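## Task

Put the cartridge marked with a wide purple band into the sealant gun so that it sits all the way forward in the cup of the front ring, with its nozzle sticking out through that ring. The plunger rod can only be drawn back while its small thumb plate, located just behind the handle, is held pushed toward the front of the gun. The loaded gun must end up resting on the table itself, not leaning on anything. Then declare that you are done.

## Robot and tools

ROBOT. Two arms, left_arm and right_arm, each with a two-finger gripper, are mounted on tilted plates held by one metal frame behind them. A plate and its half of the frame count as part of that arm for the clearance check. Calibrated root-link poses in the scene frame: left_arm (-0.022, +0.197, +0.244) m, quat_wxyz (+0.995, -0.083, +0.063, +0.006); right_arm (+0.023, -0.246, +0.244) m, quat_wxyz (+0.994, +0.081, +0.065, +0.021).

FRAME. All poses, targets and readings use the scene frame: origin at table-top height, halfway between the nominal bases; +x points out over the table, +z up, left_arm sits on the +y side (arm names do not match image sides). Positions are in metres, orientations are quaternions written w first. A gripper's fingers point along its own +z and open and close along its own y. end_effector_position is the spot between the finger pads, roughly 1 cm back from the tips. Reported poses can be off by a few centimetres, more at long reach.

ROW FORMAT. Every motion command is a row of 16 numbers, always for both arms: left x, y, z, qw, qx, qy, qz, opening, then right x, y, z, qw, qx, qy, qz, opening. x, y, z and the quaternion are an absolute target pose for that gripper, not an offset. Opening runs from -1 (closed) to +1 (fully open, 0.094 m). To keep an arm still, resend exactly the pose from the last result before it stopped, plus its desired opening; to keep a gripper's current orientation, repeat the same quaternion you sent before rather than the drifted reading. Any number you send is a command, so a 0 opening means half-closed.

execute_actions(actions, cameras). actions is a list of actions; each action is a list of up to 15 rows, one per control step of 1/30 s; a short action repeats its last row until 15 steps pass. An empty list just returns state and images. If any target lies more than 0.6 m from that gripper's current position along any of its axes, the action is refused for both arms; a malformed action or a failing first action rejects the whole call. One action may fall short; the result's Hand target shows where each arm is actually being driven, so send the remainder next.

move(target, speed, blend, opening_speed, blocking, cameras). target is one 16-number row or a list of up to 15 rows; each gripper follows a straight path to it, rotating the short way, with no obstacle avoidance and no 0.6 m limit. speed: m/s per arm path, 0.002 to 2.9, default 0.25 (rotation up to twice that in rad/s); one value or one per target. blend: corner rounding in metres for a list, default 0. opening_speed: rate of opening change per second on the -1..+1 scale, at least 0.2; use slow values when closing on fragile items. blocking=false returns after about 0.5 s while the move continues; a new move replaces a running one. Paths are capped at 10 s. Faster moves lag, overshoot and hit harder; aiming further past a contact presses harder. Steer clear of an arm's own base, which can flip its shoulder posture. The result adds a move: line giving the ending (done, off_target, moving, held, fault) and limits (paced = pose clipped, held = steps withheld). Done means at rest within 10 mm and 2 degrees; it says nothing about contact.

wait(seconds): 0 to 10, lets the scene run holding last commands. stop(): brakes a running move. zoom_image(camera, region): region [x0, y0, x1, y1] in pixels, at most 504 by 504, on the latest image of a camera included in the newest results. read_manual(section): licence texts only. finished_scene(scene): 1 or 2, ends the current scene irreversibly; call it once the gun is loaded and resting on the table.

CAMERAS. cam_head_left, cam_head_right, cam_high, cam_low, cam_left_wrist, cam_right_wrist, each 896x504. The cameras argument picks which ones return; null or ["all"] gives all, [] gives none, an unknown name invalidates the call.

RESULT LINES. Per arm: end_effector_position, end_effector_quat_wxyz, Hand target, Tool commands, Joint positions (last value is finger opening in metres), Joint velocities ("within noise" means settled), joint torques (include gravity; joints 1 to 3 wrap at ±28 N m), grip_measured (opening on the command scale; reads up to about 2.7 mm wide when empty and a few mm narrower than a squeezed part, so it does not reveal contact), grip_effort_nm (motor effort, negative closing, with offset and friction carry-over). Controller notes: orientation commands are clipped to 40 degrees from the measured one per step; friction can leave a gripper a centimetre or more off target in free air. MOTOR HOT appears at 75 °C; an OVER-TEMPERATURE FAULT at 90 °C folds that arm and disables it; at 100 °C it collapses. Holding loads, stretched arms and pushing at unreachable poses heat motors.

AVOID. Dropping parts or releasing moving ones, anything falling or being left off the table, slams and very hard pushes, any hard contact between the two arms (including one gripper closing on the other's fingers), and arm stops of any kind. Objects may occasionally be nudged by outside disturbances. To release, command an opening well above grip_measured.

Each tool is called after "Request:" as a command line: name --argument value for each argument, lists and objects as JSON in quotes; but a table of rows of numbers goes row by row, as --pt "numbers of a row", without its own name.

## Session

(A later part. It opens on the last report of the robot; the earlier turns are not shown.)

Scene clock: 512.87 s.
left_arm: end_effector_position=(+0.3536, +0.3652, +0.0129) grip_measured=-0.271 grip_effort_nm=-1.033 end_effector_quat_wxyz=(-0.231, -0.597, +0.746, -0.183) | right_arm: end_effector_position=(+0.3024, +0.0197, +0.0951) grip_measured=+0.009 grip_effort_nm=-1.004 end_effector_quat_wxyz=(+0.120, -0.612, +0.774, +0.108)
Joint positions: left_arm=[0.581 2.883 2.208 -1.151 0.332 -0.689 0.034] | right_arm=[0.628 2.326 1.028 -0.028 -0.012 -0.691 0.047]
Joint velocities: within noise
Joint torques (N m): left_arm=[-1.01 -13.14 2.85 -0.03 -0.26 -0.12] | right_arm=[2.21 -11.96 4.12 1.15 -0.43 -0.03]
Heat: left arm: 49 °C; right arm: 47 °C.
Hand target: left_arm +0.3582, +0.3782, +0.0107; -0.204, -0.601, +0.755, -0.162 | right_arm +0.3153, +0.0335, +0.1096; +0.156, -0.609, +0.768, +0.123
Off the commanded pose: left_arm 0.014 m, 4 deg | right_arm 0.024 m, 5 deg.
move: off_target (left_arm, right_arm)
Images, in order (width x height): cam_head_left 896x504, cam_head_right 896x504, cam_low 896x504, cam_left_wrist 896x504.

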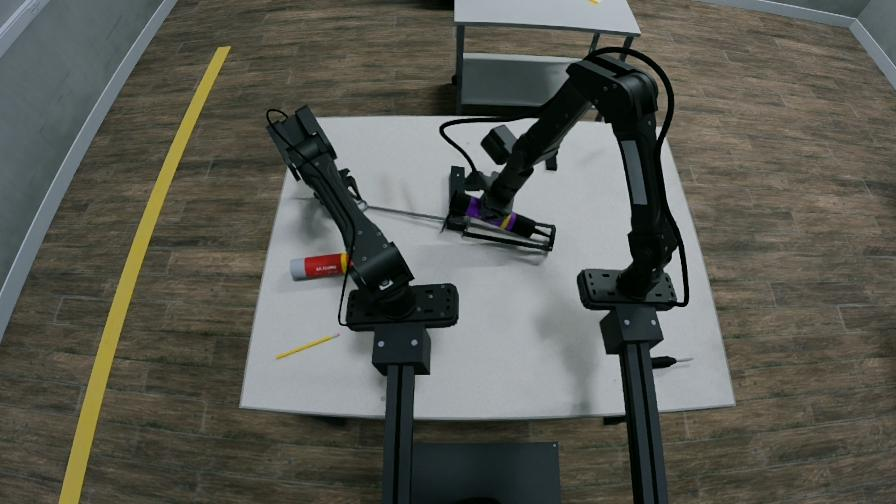

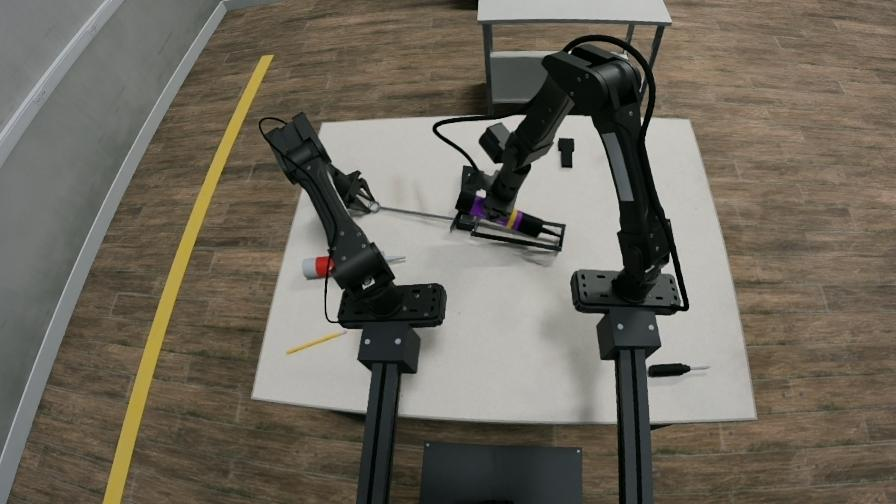

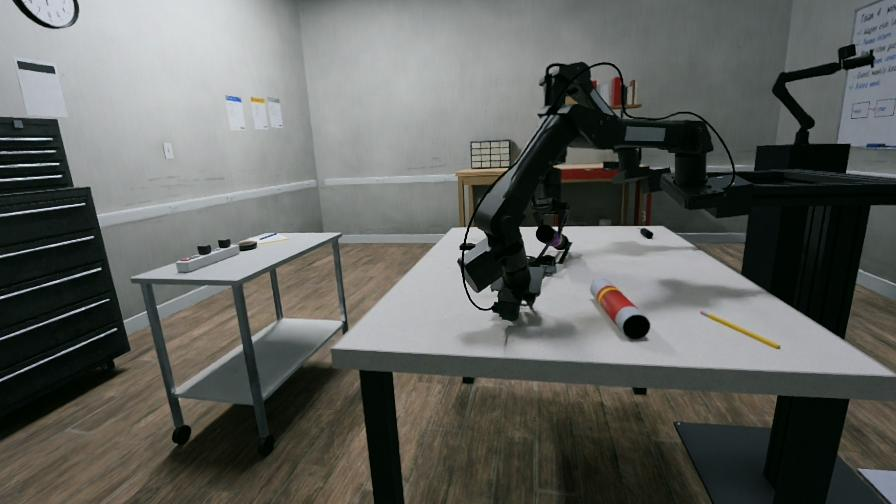

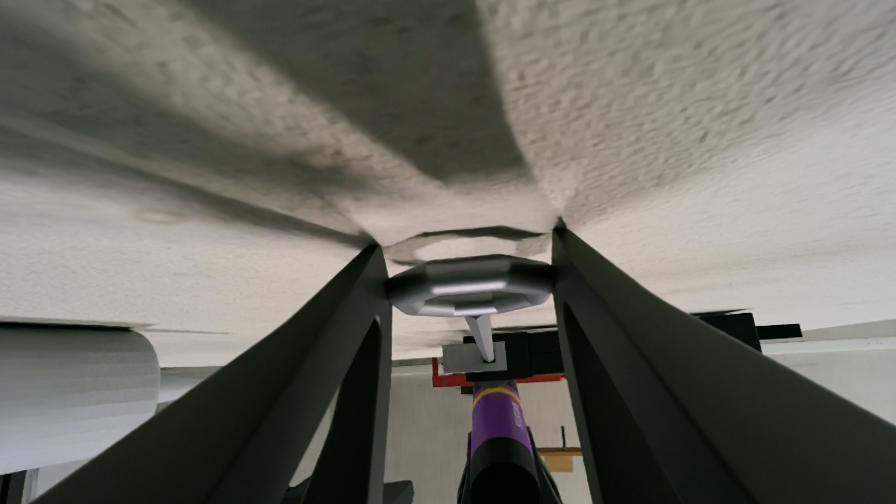

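Request:
move --pt "0.358 0.378 0.010 0.2025 0.6013 -0.7557 0.1611 -0.5 0.3066 -0.007 0.096 0.1564 -0.6079 0.7685 0.1237 -0.08" --speed '[0.06]' --cameras '["cam_head_left","cam_head_right","cam_low"]'

Request:
zoom_image --camera "cam_head_left" --region '[420, 150, 600, 270]'

Request:
zoom_image --camera "cam_head_right" --region '[420, 150, 600, 270]'

Request:
zoom_image --camera "cam_low" --region '[500, 190, 620, 270]'

Scene clock: 519.57 s.
left_arm: end_effector_position=(+0.3536, +0.3652, +0.0129) grip_measured=-0.271 grip_effort_nm=-1.028 end_effector_quat_wxyz=(-0.231, -0.597, +0.746, -0.183) | right_arm: end_effector_position=(+0.2889, -0.0221, +0.0765) grip_measured=+0.009 grip_effort_nm=-1.004 end_effector_quat_wxyz=(+0.111, -0.613, +0.775, +0.109)
Joint positions: left_arm=[0.581 2.883 2.208 -1.151 0.332 -0.689 0.034] | right_arm=[0.538 2.317 0.891 0.08 -0.034 -0.779 0.047]
Joint velocities: within noise
Joint torques (N m): left_arm=[-1.01 -13.23 2.89 -0.02 -0.27 -0.13] | right_arm=[1.94 -13.37 2.88 1.05 -0.44 -0.05]
Heat: left arm: 49 °C; right arm: 49 °C.
Hand target: left_arm +0.3582, +0.3782, +0.0107; -0.205, -0.601, +0.755, -0.162 | right_arm +0.3063, -0.0076, +0.0962; +0.156, -0.609, +0.768, +0.123
Off the commanded pose: left_arm 0.014 m, 4 deg | right_arm 0.030 m, 6 deg.
move: off_target (left_arm, right_arm)
Images, in order (width x height): cam_head_left 896x504, cam_head_right 896x504, cam_low 896x504.

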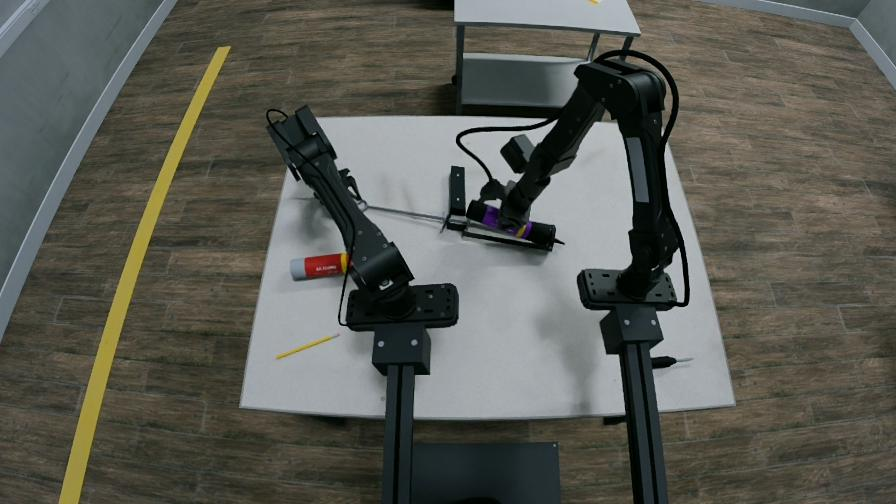

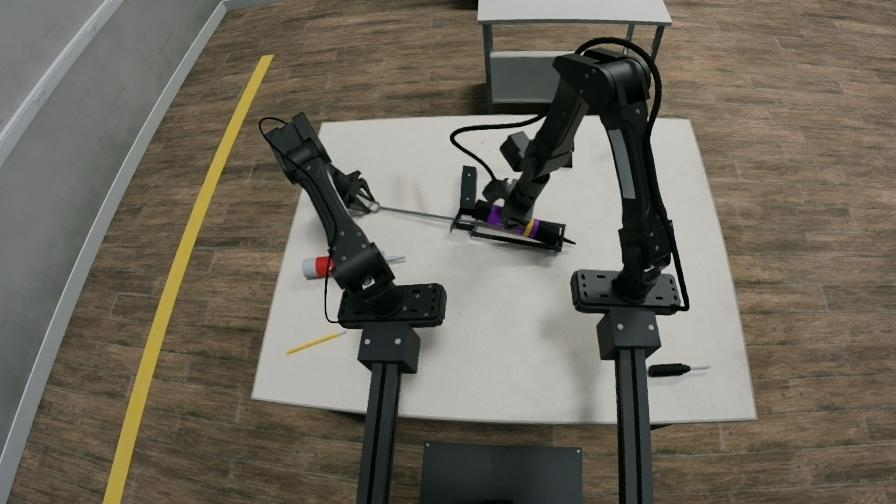

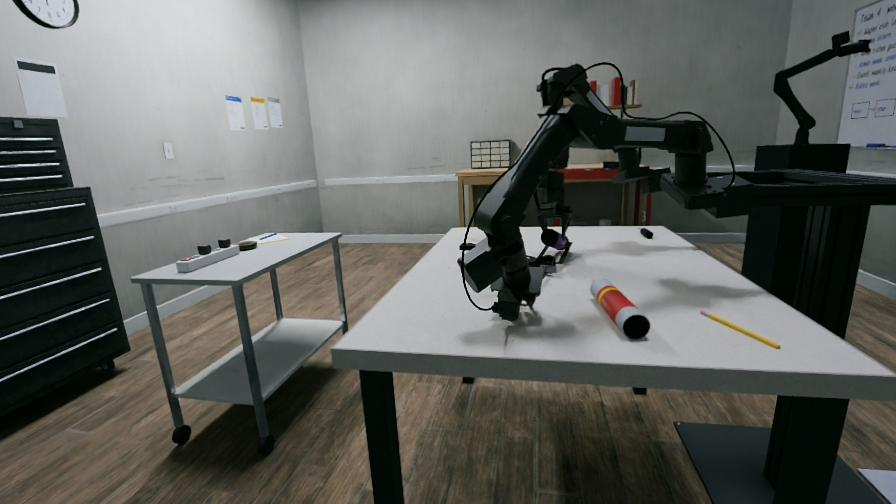

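Scaled by 2.800 from the camera's 896x504 image, which has a finer 1280x720 frame.

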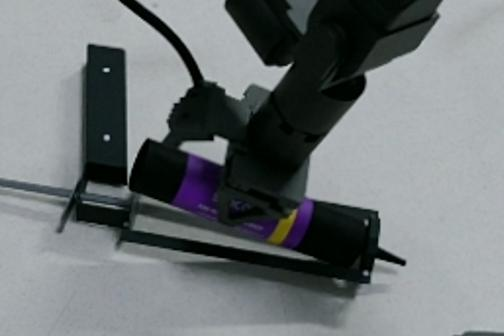

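Scaled by 2.800 from the camera's 896x504 image, which has a finer 1280x720 frame.

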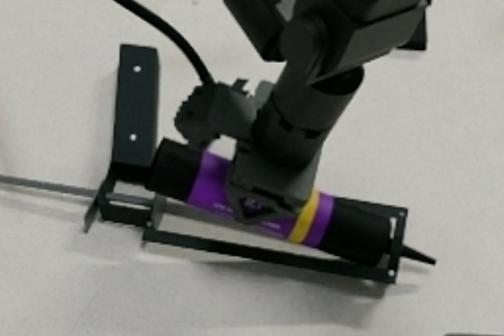

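Scaled by 4.200 from the camera's 896x504 image, which has a finer 1280x720 frame.

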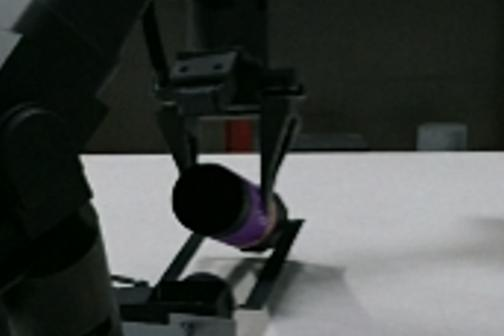

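Request:
move --pt "0.358 0.378 0.010 0.2025 0.6013 -0.7557 0.1611 -0.5 0.3095 -0.0065 0.078 0.0888 -0.6164 0.7793 0.0702 -0.08" --speed '[0.05]' --cameras '["cam_head_left","cam_head_right","cam_low","cam_right_wrist"]'

Request:
zoom_image --camera "cam_head_left" --region '[420, 150, 600, 270]'

Request:
zoom_image --camera "cam_head_right" --region '[420, 150, 600, 270]'

Request:
zoom_image --camera "cam_low" --region '[500, 190, 620, 270]'

Scene clock: 533.77 s.
left_arm: end_effector_position=(+0.3536, +0.3652, +0.0129) grip_measured=-0.271 grip_effort_nm=-1.023 end_effector_quat_wxyz=(-0.231, -0.599, +0.745, -0.183) | right_arm: end_effector_position=(+0.3041, -0.0169, +0.0740) grip_measured=+0.009 grip_effort_nm=-1.009 end_effector_quat_wxyz=(+0.078, -0.610, +0.785, +0.074)
Joint positions: left_arm=[0.581 2.883 2.208 -1.151 0.332 -0.692 0.034] | right_arm=[0.567 2.362 1.028 -0.07 0.05 -0.734 0.047]
Joint velocities: within noise
Joint torques (N m): left_arm=[-1.02 -13.22 2.76 -0.05 -0.27 -0.06] | right_arm=[4.16 -9.42 5.55 0.48 -0.01 -0.01]
Heat: left arm: 50 °C; right arm: 49 °C.
Hand target: left_arm +0.3582, +0.3782, +0.0107; -0.205, -0.601, +0.755, -0.162 | right_arm +0.3092, -0.0065, +0.0782; +0.089, -0.616, +0.779, +0.070
Off the commanded pose: left_arm 0.014 m, 4 deg | right_arm 0.012 m, 2 deg.
move: off_target (left_arm, right_arm)
Images, in order (width x height): cam_head_left 896x504, cam_head_right 896x504, cam_low 896x504, cam_right_wrist 896x504.

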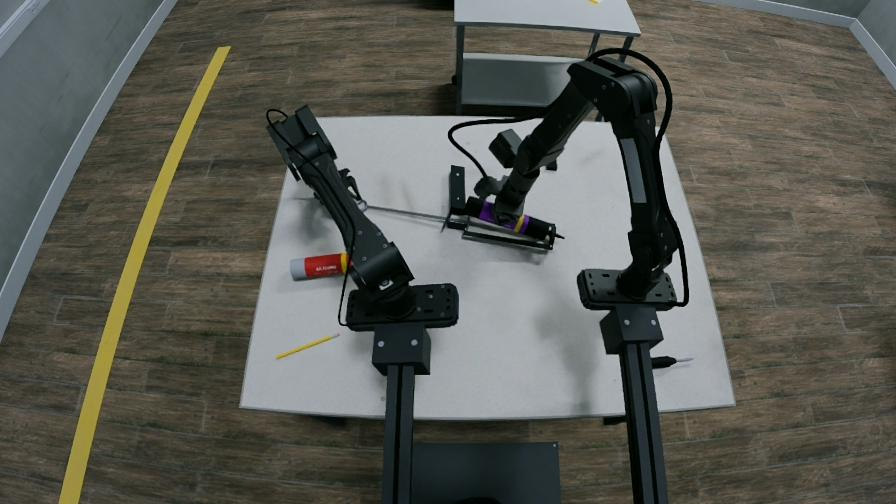

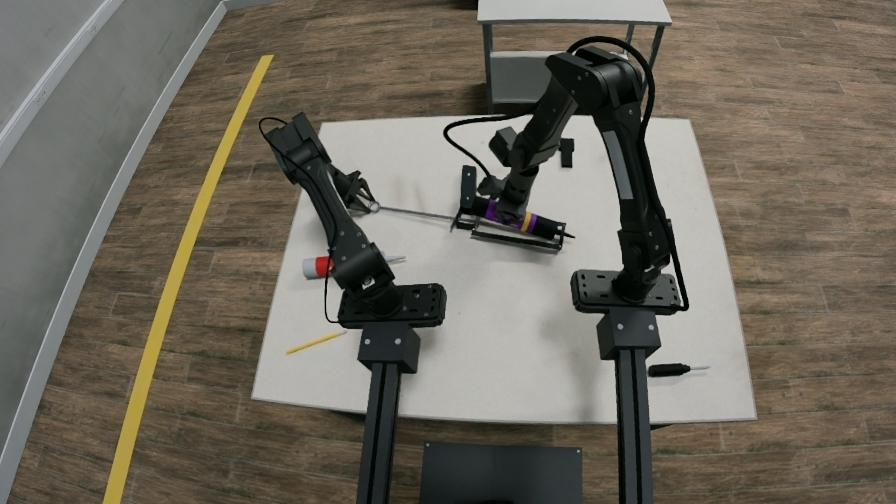

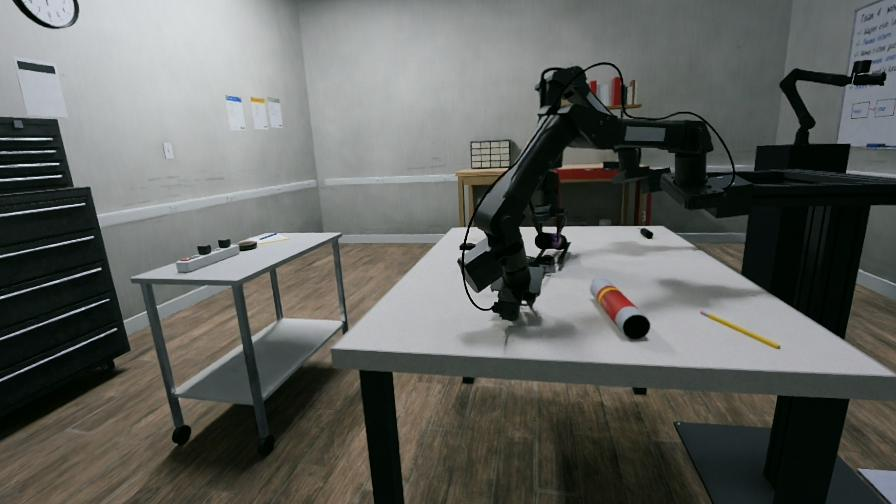

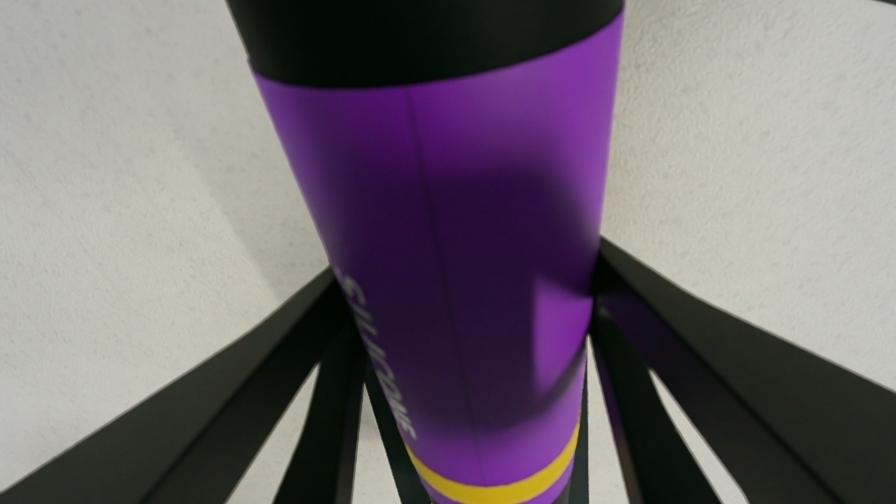

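Scaled by 2.800 from the camera's 896x504 image, which has a finer 1280x720 frame.

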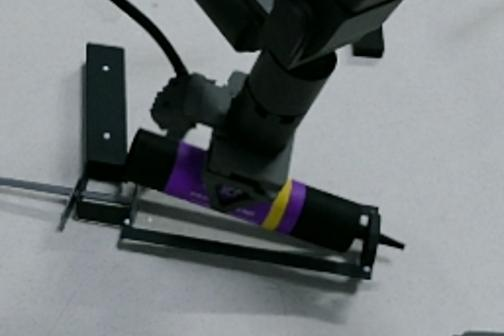

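Scaled by 2.800 from the camera's 896x504 image, which has a finer 1280x720 frame.

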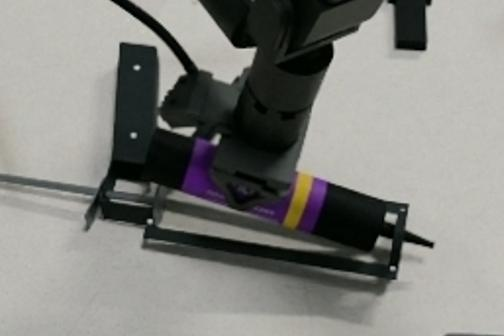

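Scaled by 4.200 from the camera's 896x504 image, which has a finer 1280x720 frame.

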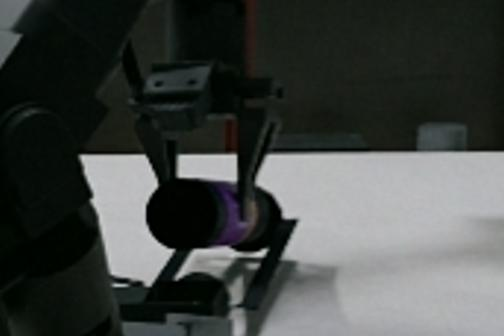

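Request:
move --pt "0.358 0.378 0.010 0.2025 0.6013 -0.7557 0.1611 -0.5 0.298 -0.008 0.062 0.0888 -0.6164 0.7793 0.0702 -0.08" --speed '[0.05]' --cameras '["cam_head_left","cam_head_right","cam_low","cam_right_wrist"]'

Request:
zoom_image --camera "cam_head_left" --region '[420, 150, 600, 270]'

Request:
zoom_image --camera "cam_head_right" --region '[420, 150, 600, 270]'

Request:
zoom_image --camera "cam_low" --region '[500, 190, 620, 270]'

Scene clock: 539.10 s.
left_arm: end_effector_position=(+0.3536, +0.3652, +0.0129) grip_measured=-0.271 grip_effort_nm=-1.038 end_effector_quat_wxyz=(-0.231, -0.599, +0.745, -0.183) | right_arm: end_effector_position=(+0.2970, -0.0192, +0.0606) grip_measured=+0.009 grip_effort_nm=-1.009 end_effector_quat_wxyz=(+0.073, -0.612, +0.784, +0.068)
Joint positions: left_arm=[0.581 2.883 2.208 -1.151 0.332 -0.692 0.034] | right_arm=[0.572 2.403 1.018 -0.03 0.063 -0.733 0.047]
Joint velocities: within noise
Joint torques (N m): left_arm=[-1.11 -13.19 2.88 -0.03 -0.26 -0.08] | right_arm=[4.15 -9.24 3.06 0.86 -0.1 0.05]
Heat: left arm: 50 °C; right arm: 48 °C.
Hand target: left_arm +0.3582, +0.3782, +0.0107; -0.205, -0.601, +0.755, -0.162 | right_arm +0.2979, -0.0081, +0.0623; +0.089, -0.616, +0.779, +0.070
Off the commanded pose: left_arm 0.014 m, 4 deg | right_arm 0.011 m, 2 deg.
move: off_target (left_arm, right_arm)
Images, in order (width x height): cam_head_left 896x504, cam_head_right 896x504, cam_low 896x504, cam_right_wrist 896x504.

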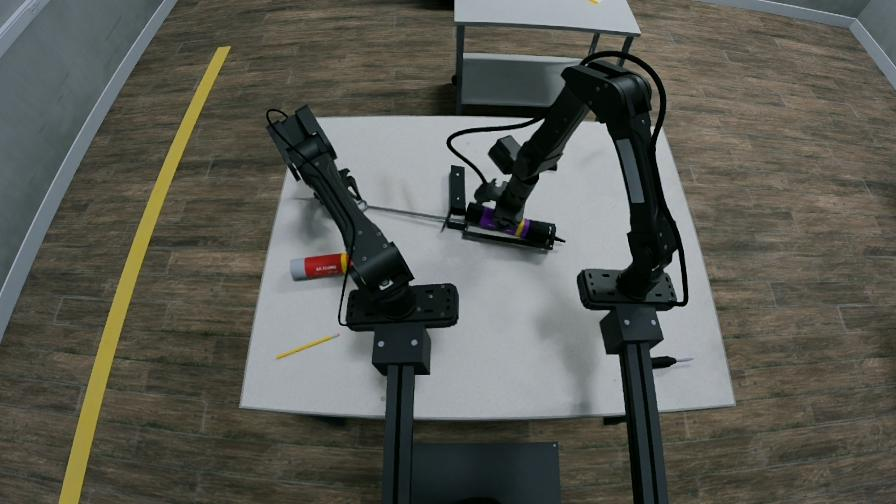

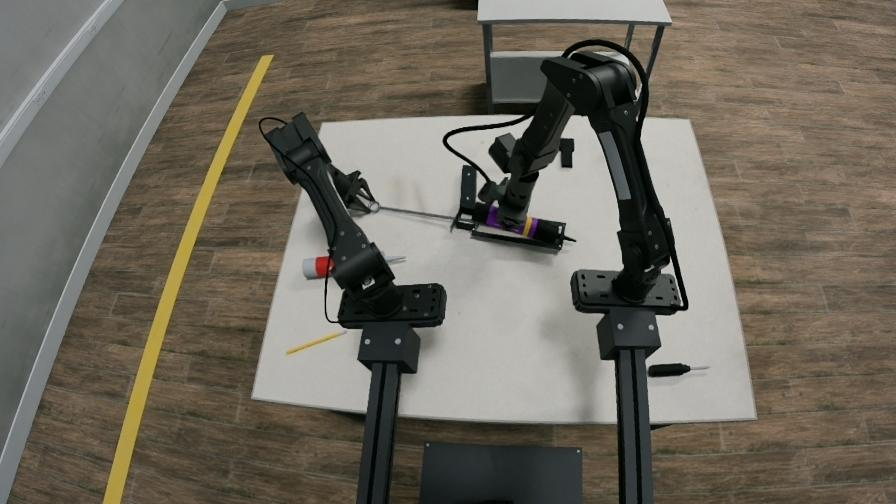

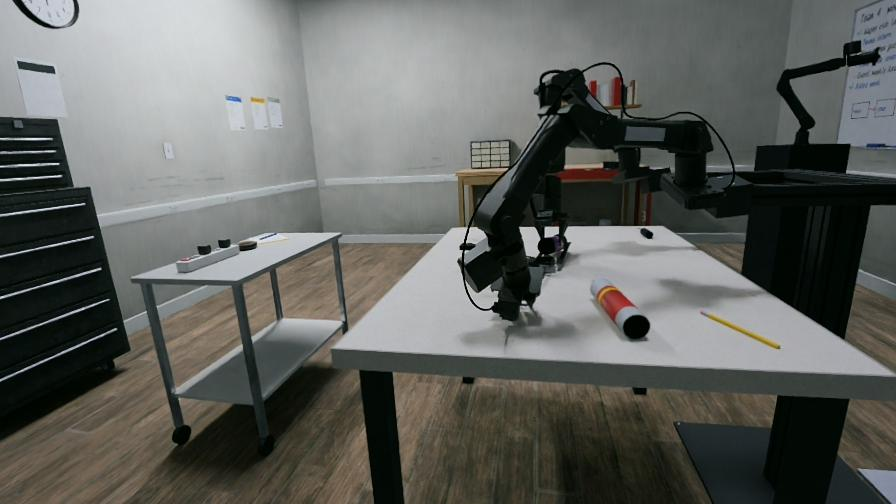

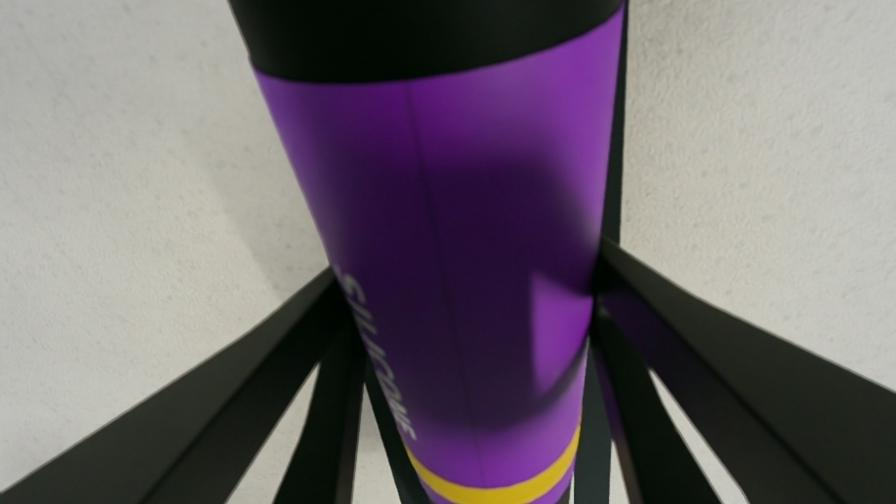

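Scaled by 2.800 from the camera's 896x504 image, which has a finer 1280x720 frame.

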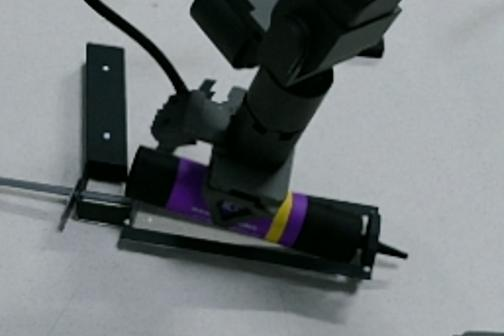

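Scaled by 2.800 from the camera's 896x504 image, which has a finer 1280x720 frame.

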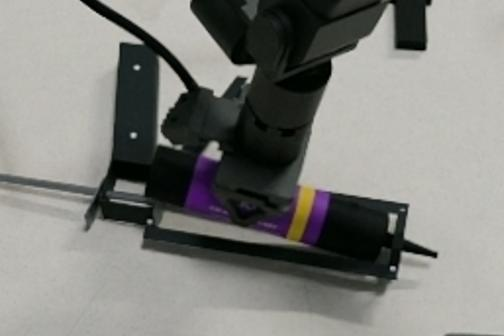

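Scaled by 4.200 from the camera's 896x504 image, which has a finer 1280x720 frame.

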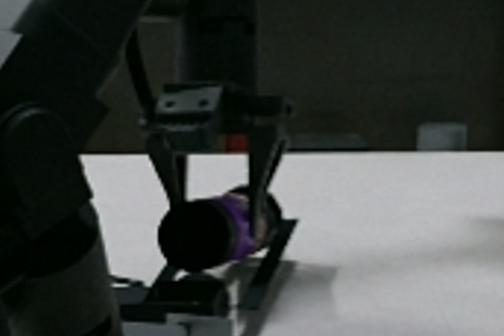

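Request:
move --pt "0.358 0.378 0.010 0.2025 0.6013 -0.7557 0.1611 -0.5 0.2935 -0.012 0.048 0.041 -0.6195 0.7832 0.0324 -0.08" --speed '[0.05]' --cameras '["cam_head_left","cam_head_right","cam_low","cam_right_wrist"]'

Request:
zoom_image --camera "cam_head_left" --region '[420, 150, 600, 270]'

Request:
zoom_image --camera "cam_head_right" --region '[420, 150, 600, 270]'

Request:
zoom_image --camera "cam_low" --region '[500, 190, 620, 270]'

Scene clock: 551.57 s.
left_arm: end_effector_position=(+0.3536, +0.3652, +0.0129) grip_measured=-0.271 grip_effort_nm=-1.023 end_effector_quat_wxyz=(-0.231, -0.599, +0.744, -0.183) | right_arm: end_effector_position=(+0.2966, -0.0188, +0.0588) grip_measured=+0.009 grip_effort_nm=-1.009 end_effector_quat_wxyz=(+0.039, -0.616, +0.786, +0.035)
Joint positions: left_arm=[0.581 2.883 2.208 -1.151 0.332 -0.694 0.034] | right_arm=[0.608 2.434 1.097 -0.145 0.137 -0.692 0.047]
Joint velocities: within noise
Joint torques (N m): left_arm=[-1.02 -13.2 2.74 -0.05 -0.27 -0.05] | right_arm=[3.81 -6.39 4.48 0.7 0.01 0.06]
Heat: left arm: 50 °C; right arm: 46 °C.
Hand target: left_arm +0.3582, +0.3782, +0.0107; -0.205, -0.601, +0.755, -0.162 | right_arm +0.2933, -0.0124, +0.0486; +0.041, -0.619, +0.783, +0.032
Off the commanded pose: left_arm 0.014 m, 4 deg | right_arm 0.013 m, 1 deg.
move: off_target (left_arm, right_arm)
Images, in order (width x height): cam_head_left 896x504, cam_head_right 896x504, cam_low 896x504, cam_right_wrist 896x504.

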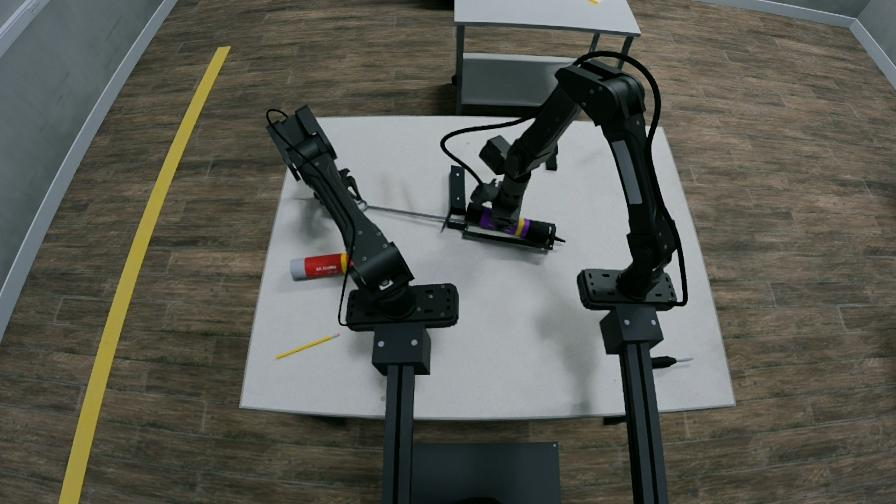

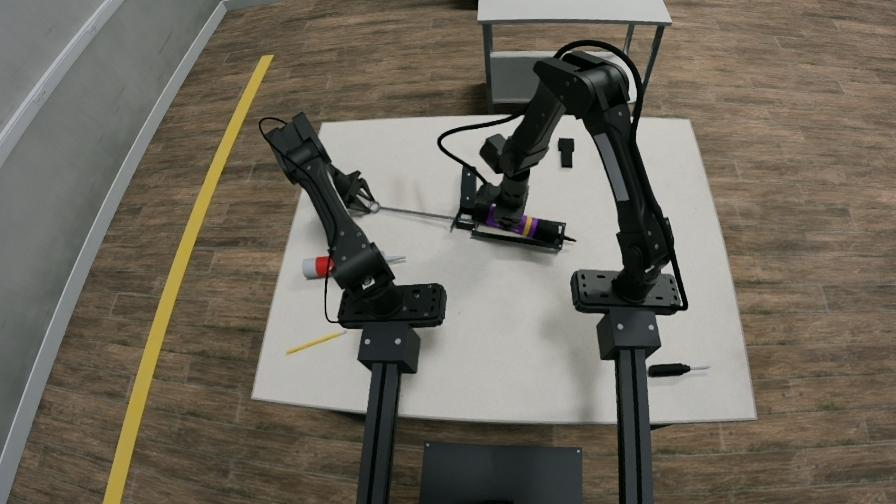

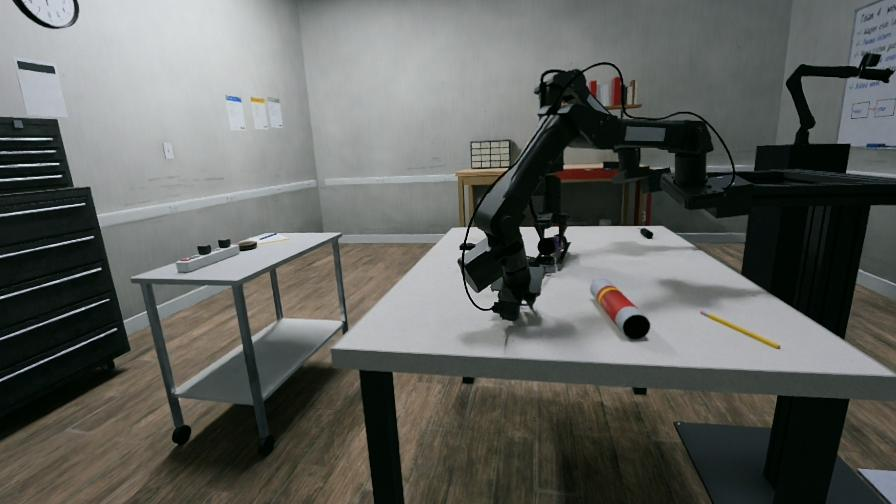

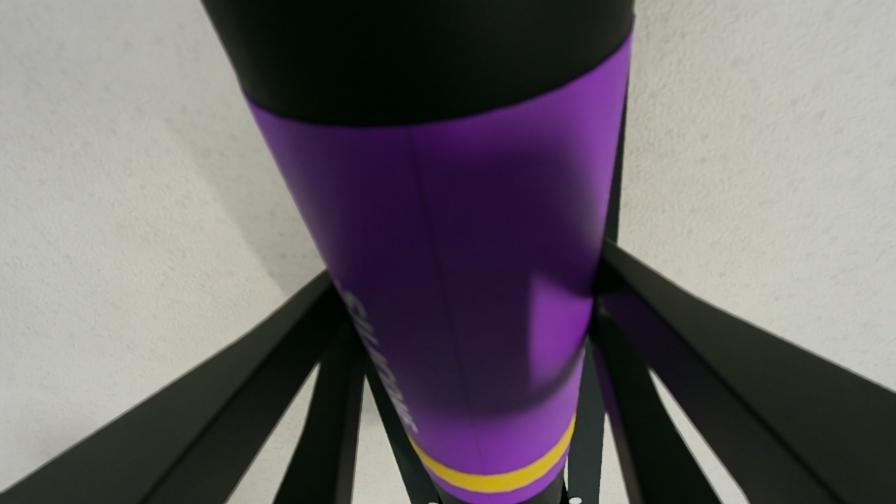

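Scaled by 2.800 from the camera's 896x504 image, which has a finer 1280x720 frame.

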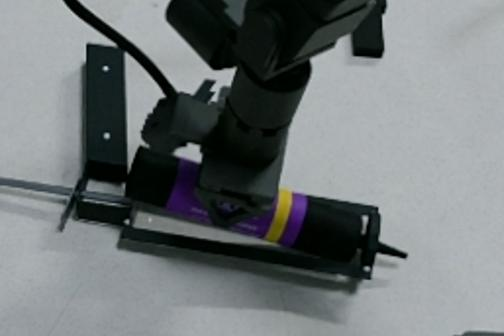

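Scaled by 2.800 from the camera's 896x504 image, which has a finer 1280x720 frame.

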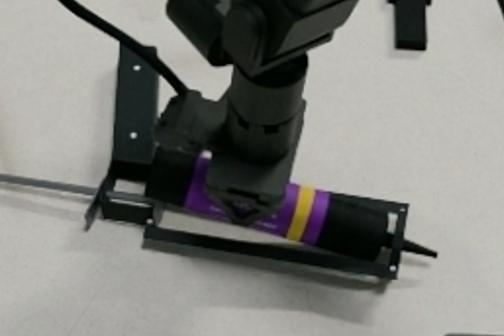

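Scaled by 4.200 from the camera's 896x504 image, which has a finer 1280x720 frame.

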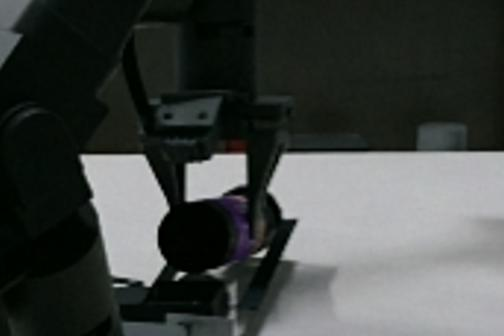

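Request:
move --pt "0.358 0.378 0.010 0.2025 0.6013 -0.7557 0.1611 -0.5 0.297 -0.012 0.066 0.041 -0.6195 0.7832 0.0324 -0.08" --pt "0.358 0.378 0.010 0.2025 0.6013 -0.7557 0.1611 -0.5 0.295 -0.024 0.062 0.041 -0.6195 0.7832 0.0324 -0.08" --speed '[0.05,0.05]' --cameras '["cam_head_left","cam_head_right","cam_low","cam_right_wrist"]'

Request:
zoom_image --camera "cam_head_left" --region '[420, 150, 600, 270]'

Request:
zoom_image --camera "cam_head_right" --region '[420, 150, 600, 270]'

Request:
zoom_image --camera "cam_low" --region '[500, 210, 600, 280]'

Scene clock: 576.03 s.
left_arm: end_effector_position=(+0.3536, +0.3652, +0.0129) grip_measured=-0.271 grip_effort_nm=-1.028 end_effector_quat_wxyz=(-0.231, -0.599, +0.744, -0.183) | right_arm: end_effector_position=(+0.2957, -0.0194, +0.0592) grip_measured=+0.009 grip_effort_nm=-1.009 end_effector_quat_wxyz=(+0.043, -0.618, +0.785, +0.033)
Joint positions: left_arm=[0.581 2.883 2.208 -1.151 0.332 -0.694 0.034] | right_arm=[0.61 2.428 1.082 -0.129 0.139 -0.697 0.047]
Joint velocities: within noise
Joint torques (N m): left_arm=[-0.99 -13.07 2.85 -0.05 -0.27 -0.05] | right_arm=[1.78 -11.15 2.07 0.33 -0.02 -0.11]
Heat: left arm: 51 °C; right arm: 44 °C.
Hand target: left_arm +0.3582, +0.3782, +0.0107; -0.205, -0.601, +0.755, -0.162 | right_arm +0.2949, -0.0240, +0.0618; +0.041, -0.620, +0.783, +0.032
Off the commanded pose: left_arm 0.014 m, 4 deg | right_arm 0.005 m, 0 deg.
move: off_target (left_arm)
Images, in order (width x height): cam_head_left 896x504, cam_head_right 896x504, cam_low 896x504, cam_right_wrist 896x504.

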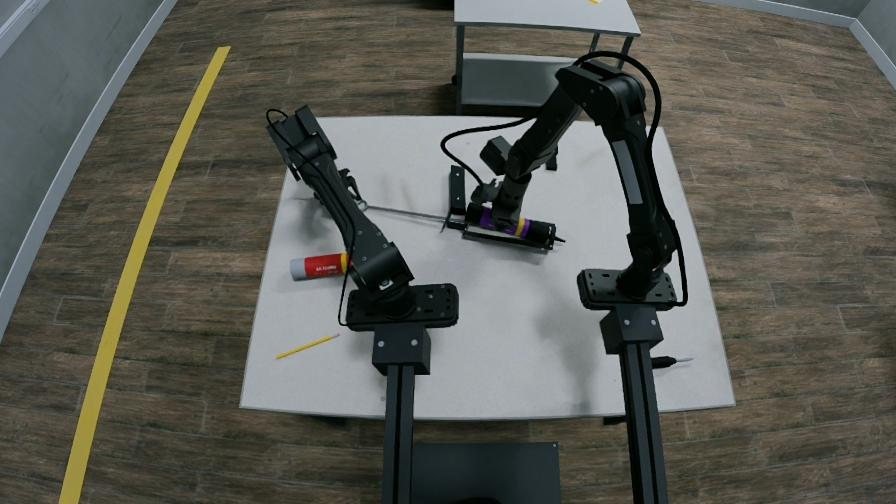

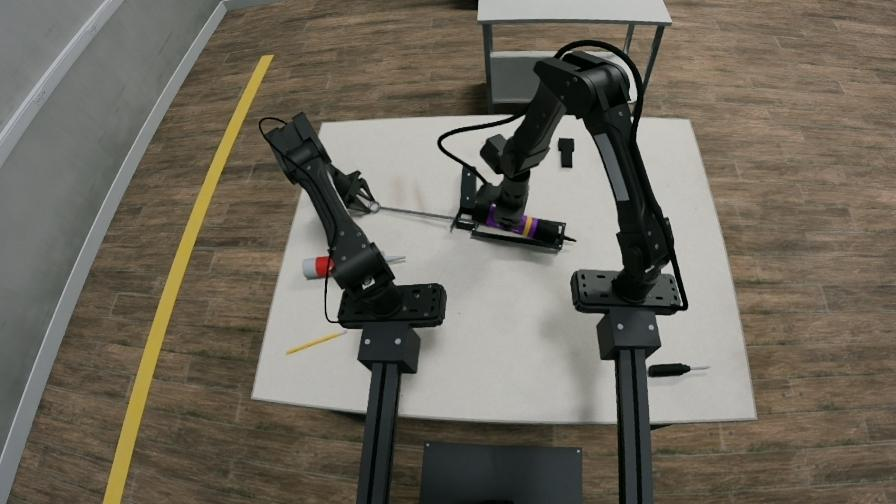

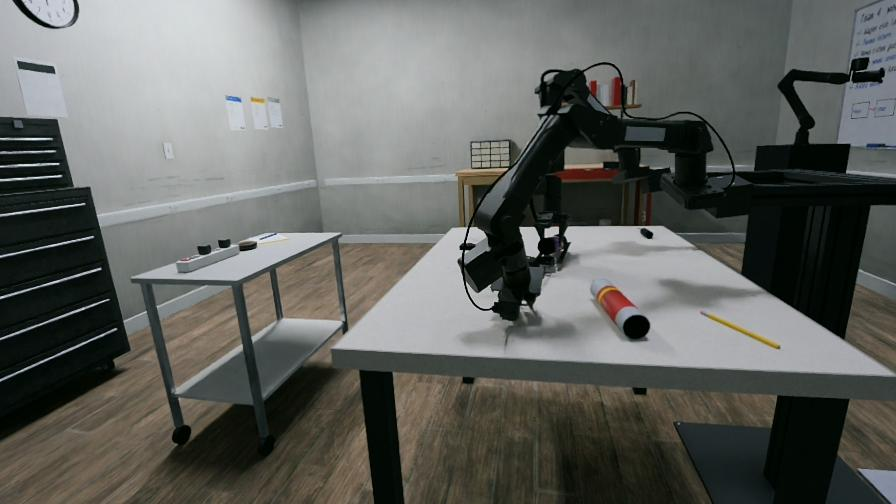

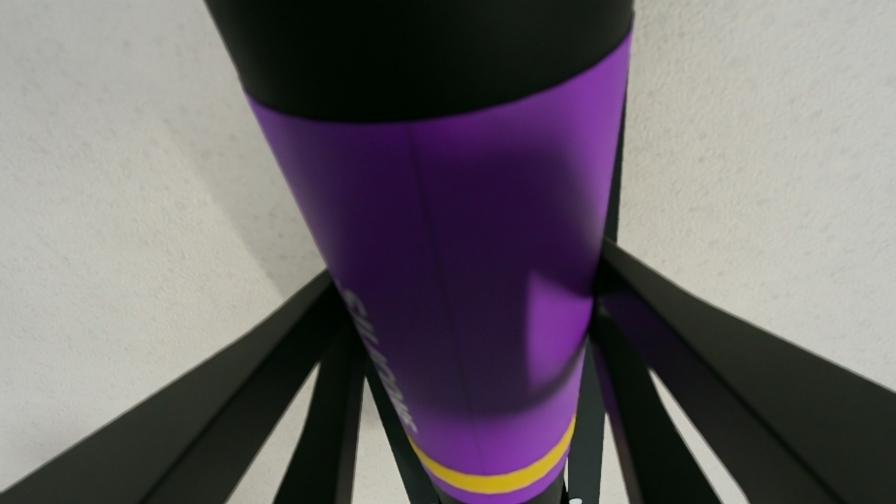

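Scaled by 2.800 from the camera's 896x504 image, which has a finer 1280x720 frame.

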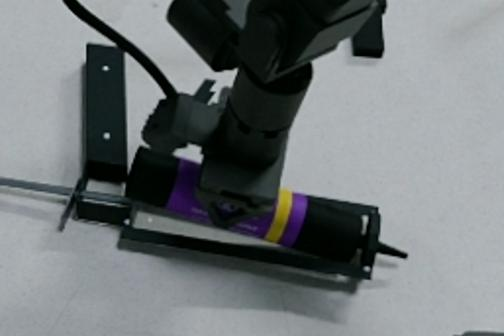

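Scaled by 2.800 from the camera's 896x504 image, which has a finer 1280x720 frame.

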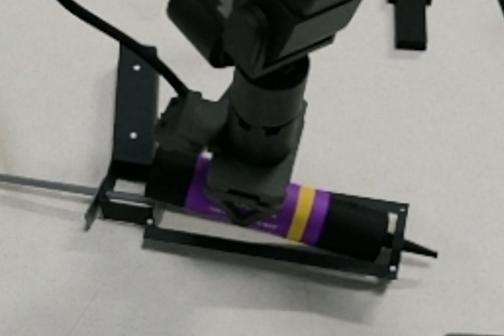

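Scaled by 5.040 from the camera's 896x504 image, which has a finer 1280x720 frame.

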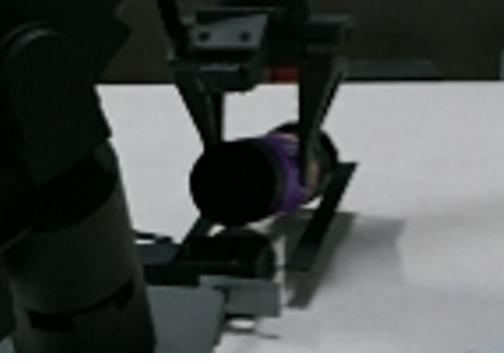

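Request:
move --pt "0.358 0.378 0.010 0.2025 0.6013 -0.7557 0.1611 -0.5 0.300 -0.022 0.076 0.065 -0.6185 0.7815 0.0514 -0.08" --speed '[0.05]' --cameras '["cam_low"]'

Request:
zoom_image --camera "cam_low" --region '[500, 210, 600, 280]'

Scene clock: 579.53 s.
left_arm: end_effector_position=(+0.3536, +0.3652, +0.0129) grip_measured=-0.271 grip_effort_nm=-1.033 end_effector_quat_wxyz=(-0.231, -0.599, +0.744, -0.183) | right_arm: end_effector_position=(+0.2891, -0.0300, +0.0598) grip_measured=+0.009 grip_effort_nm=-1.004 end_effector_quat_wxyz=(+0.041, -0.624, +0.779, +0.040)
Joint positions: left_arm=[0.581 2.883 2.208 -1.151 0.332 -0.694 0.034] | right_arm=[0.59 2.404 1.031 -0.105 0.124 -0.733 0.047]
Joint velocities: within noise
Joint torques (N m): left_arm=[-1.06 -13.12 2.65 -0.05 -0.29 -0.06] | right_arm=[1.99 -14.06 2.74 0.39 -0.27 0]
Heat: left arm: 51 °C; right arm: 45 °C.
Hand target: left_arm +0.3582, +0.3782, +0.0107; -0.205, -0.601, +0.755, -0.162 | right_arm +0.2999, -0.0221, +0.0755; +0.065, -0.619, +0.781, +0.051
Off the commanded pose: left_arm 0.014 m, 4 deg | right_arm 0.021 m, 3 deg.
move: off_target (left_arm, right_arm)
Images, in order (width x height): cam_low 896x504.

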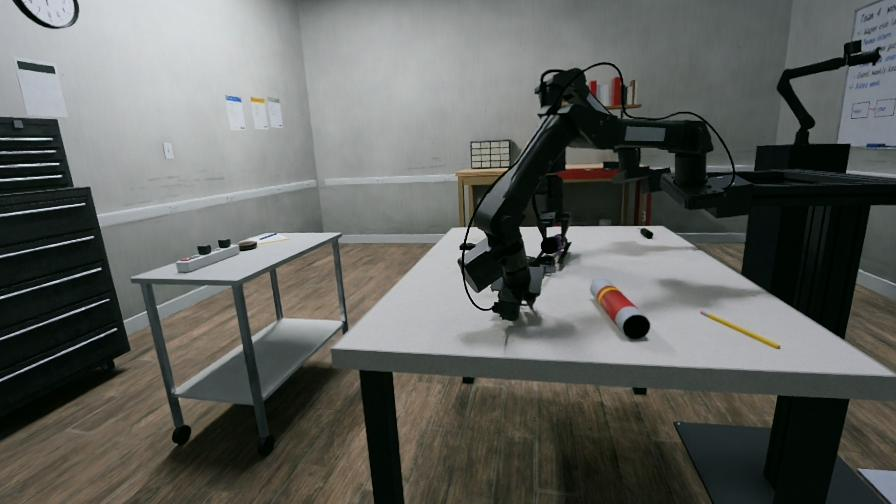

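Scaled by 5.040 from the camera's 896x504 image, which has a finer 1280x720 frame.

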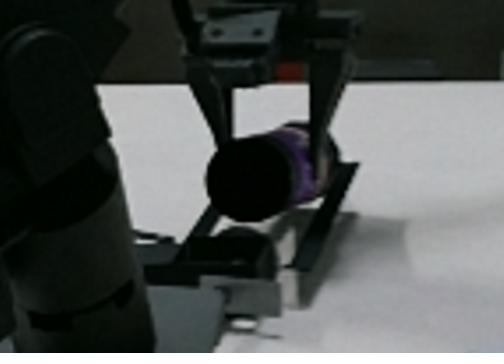

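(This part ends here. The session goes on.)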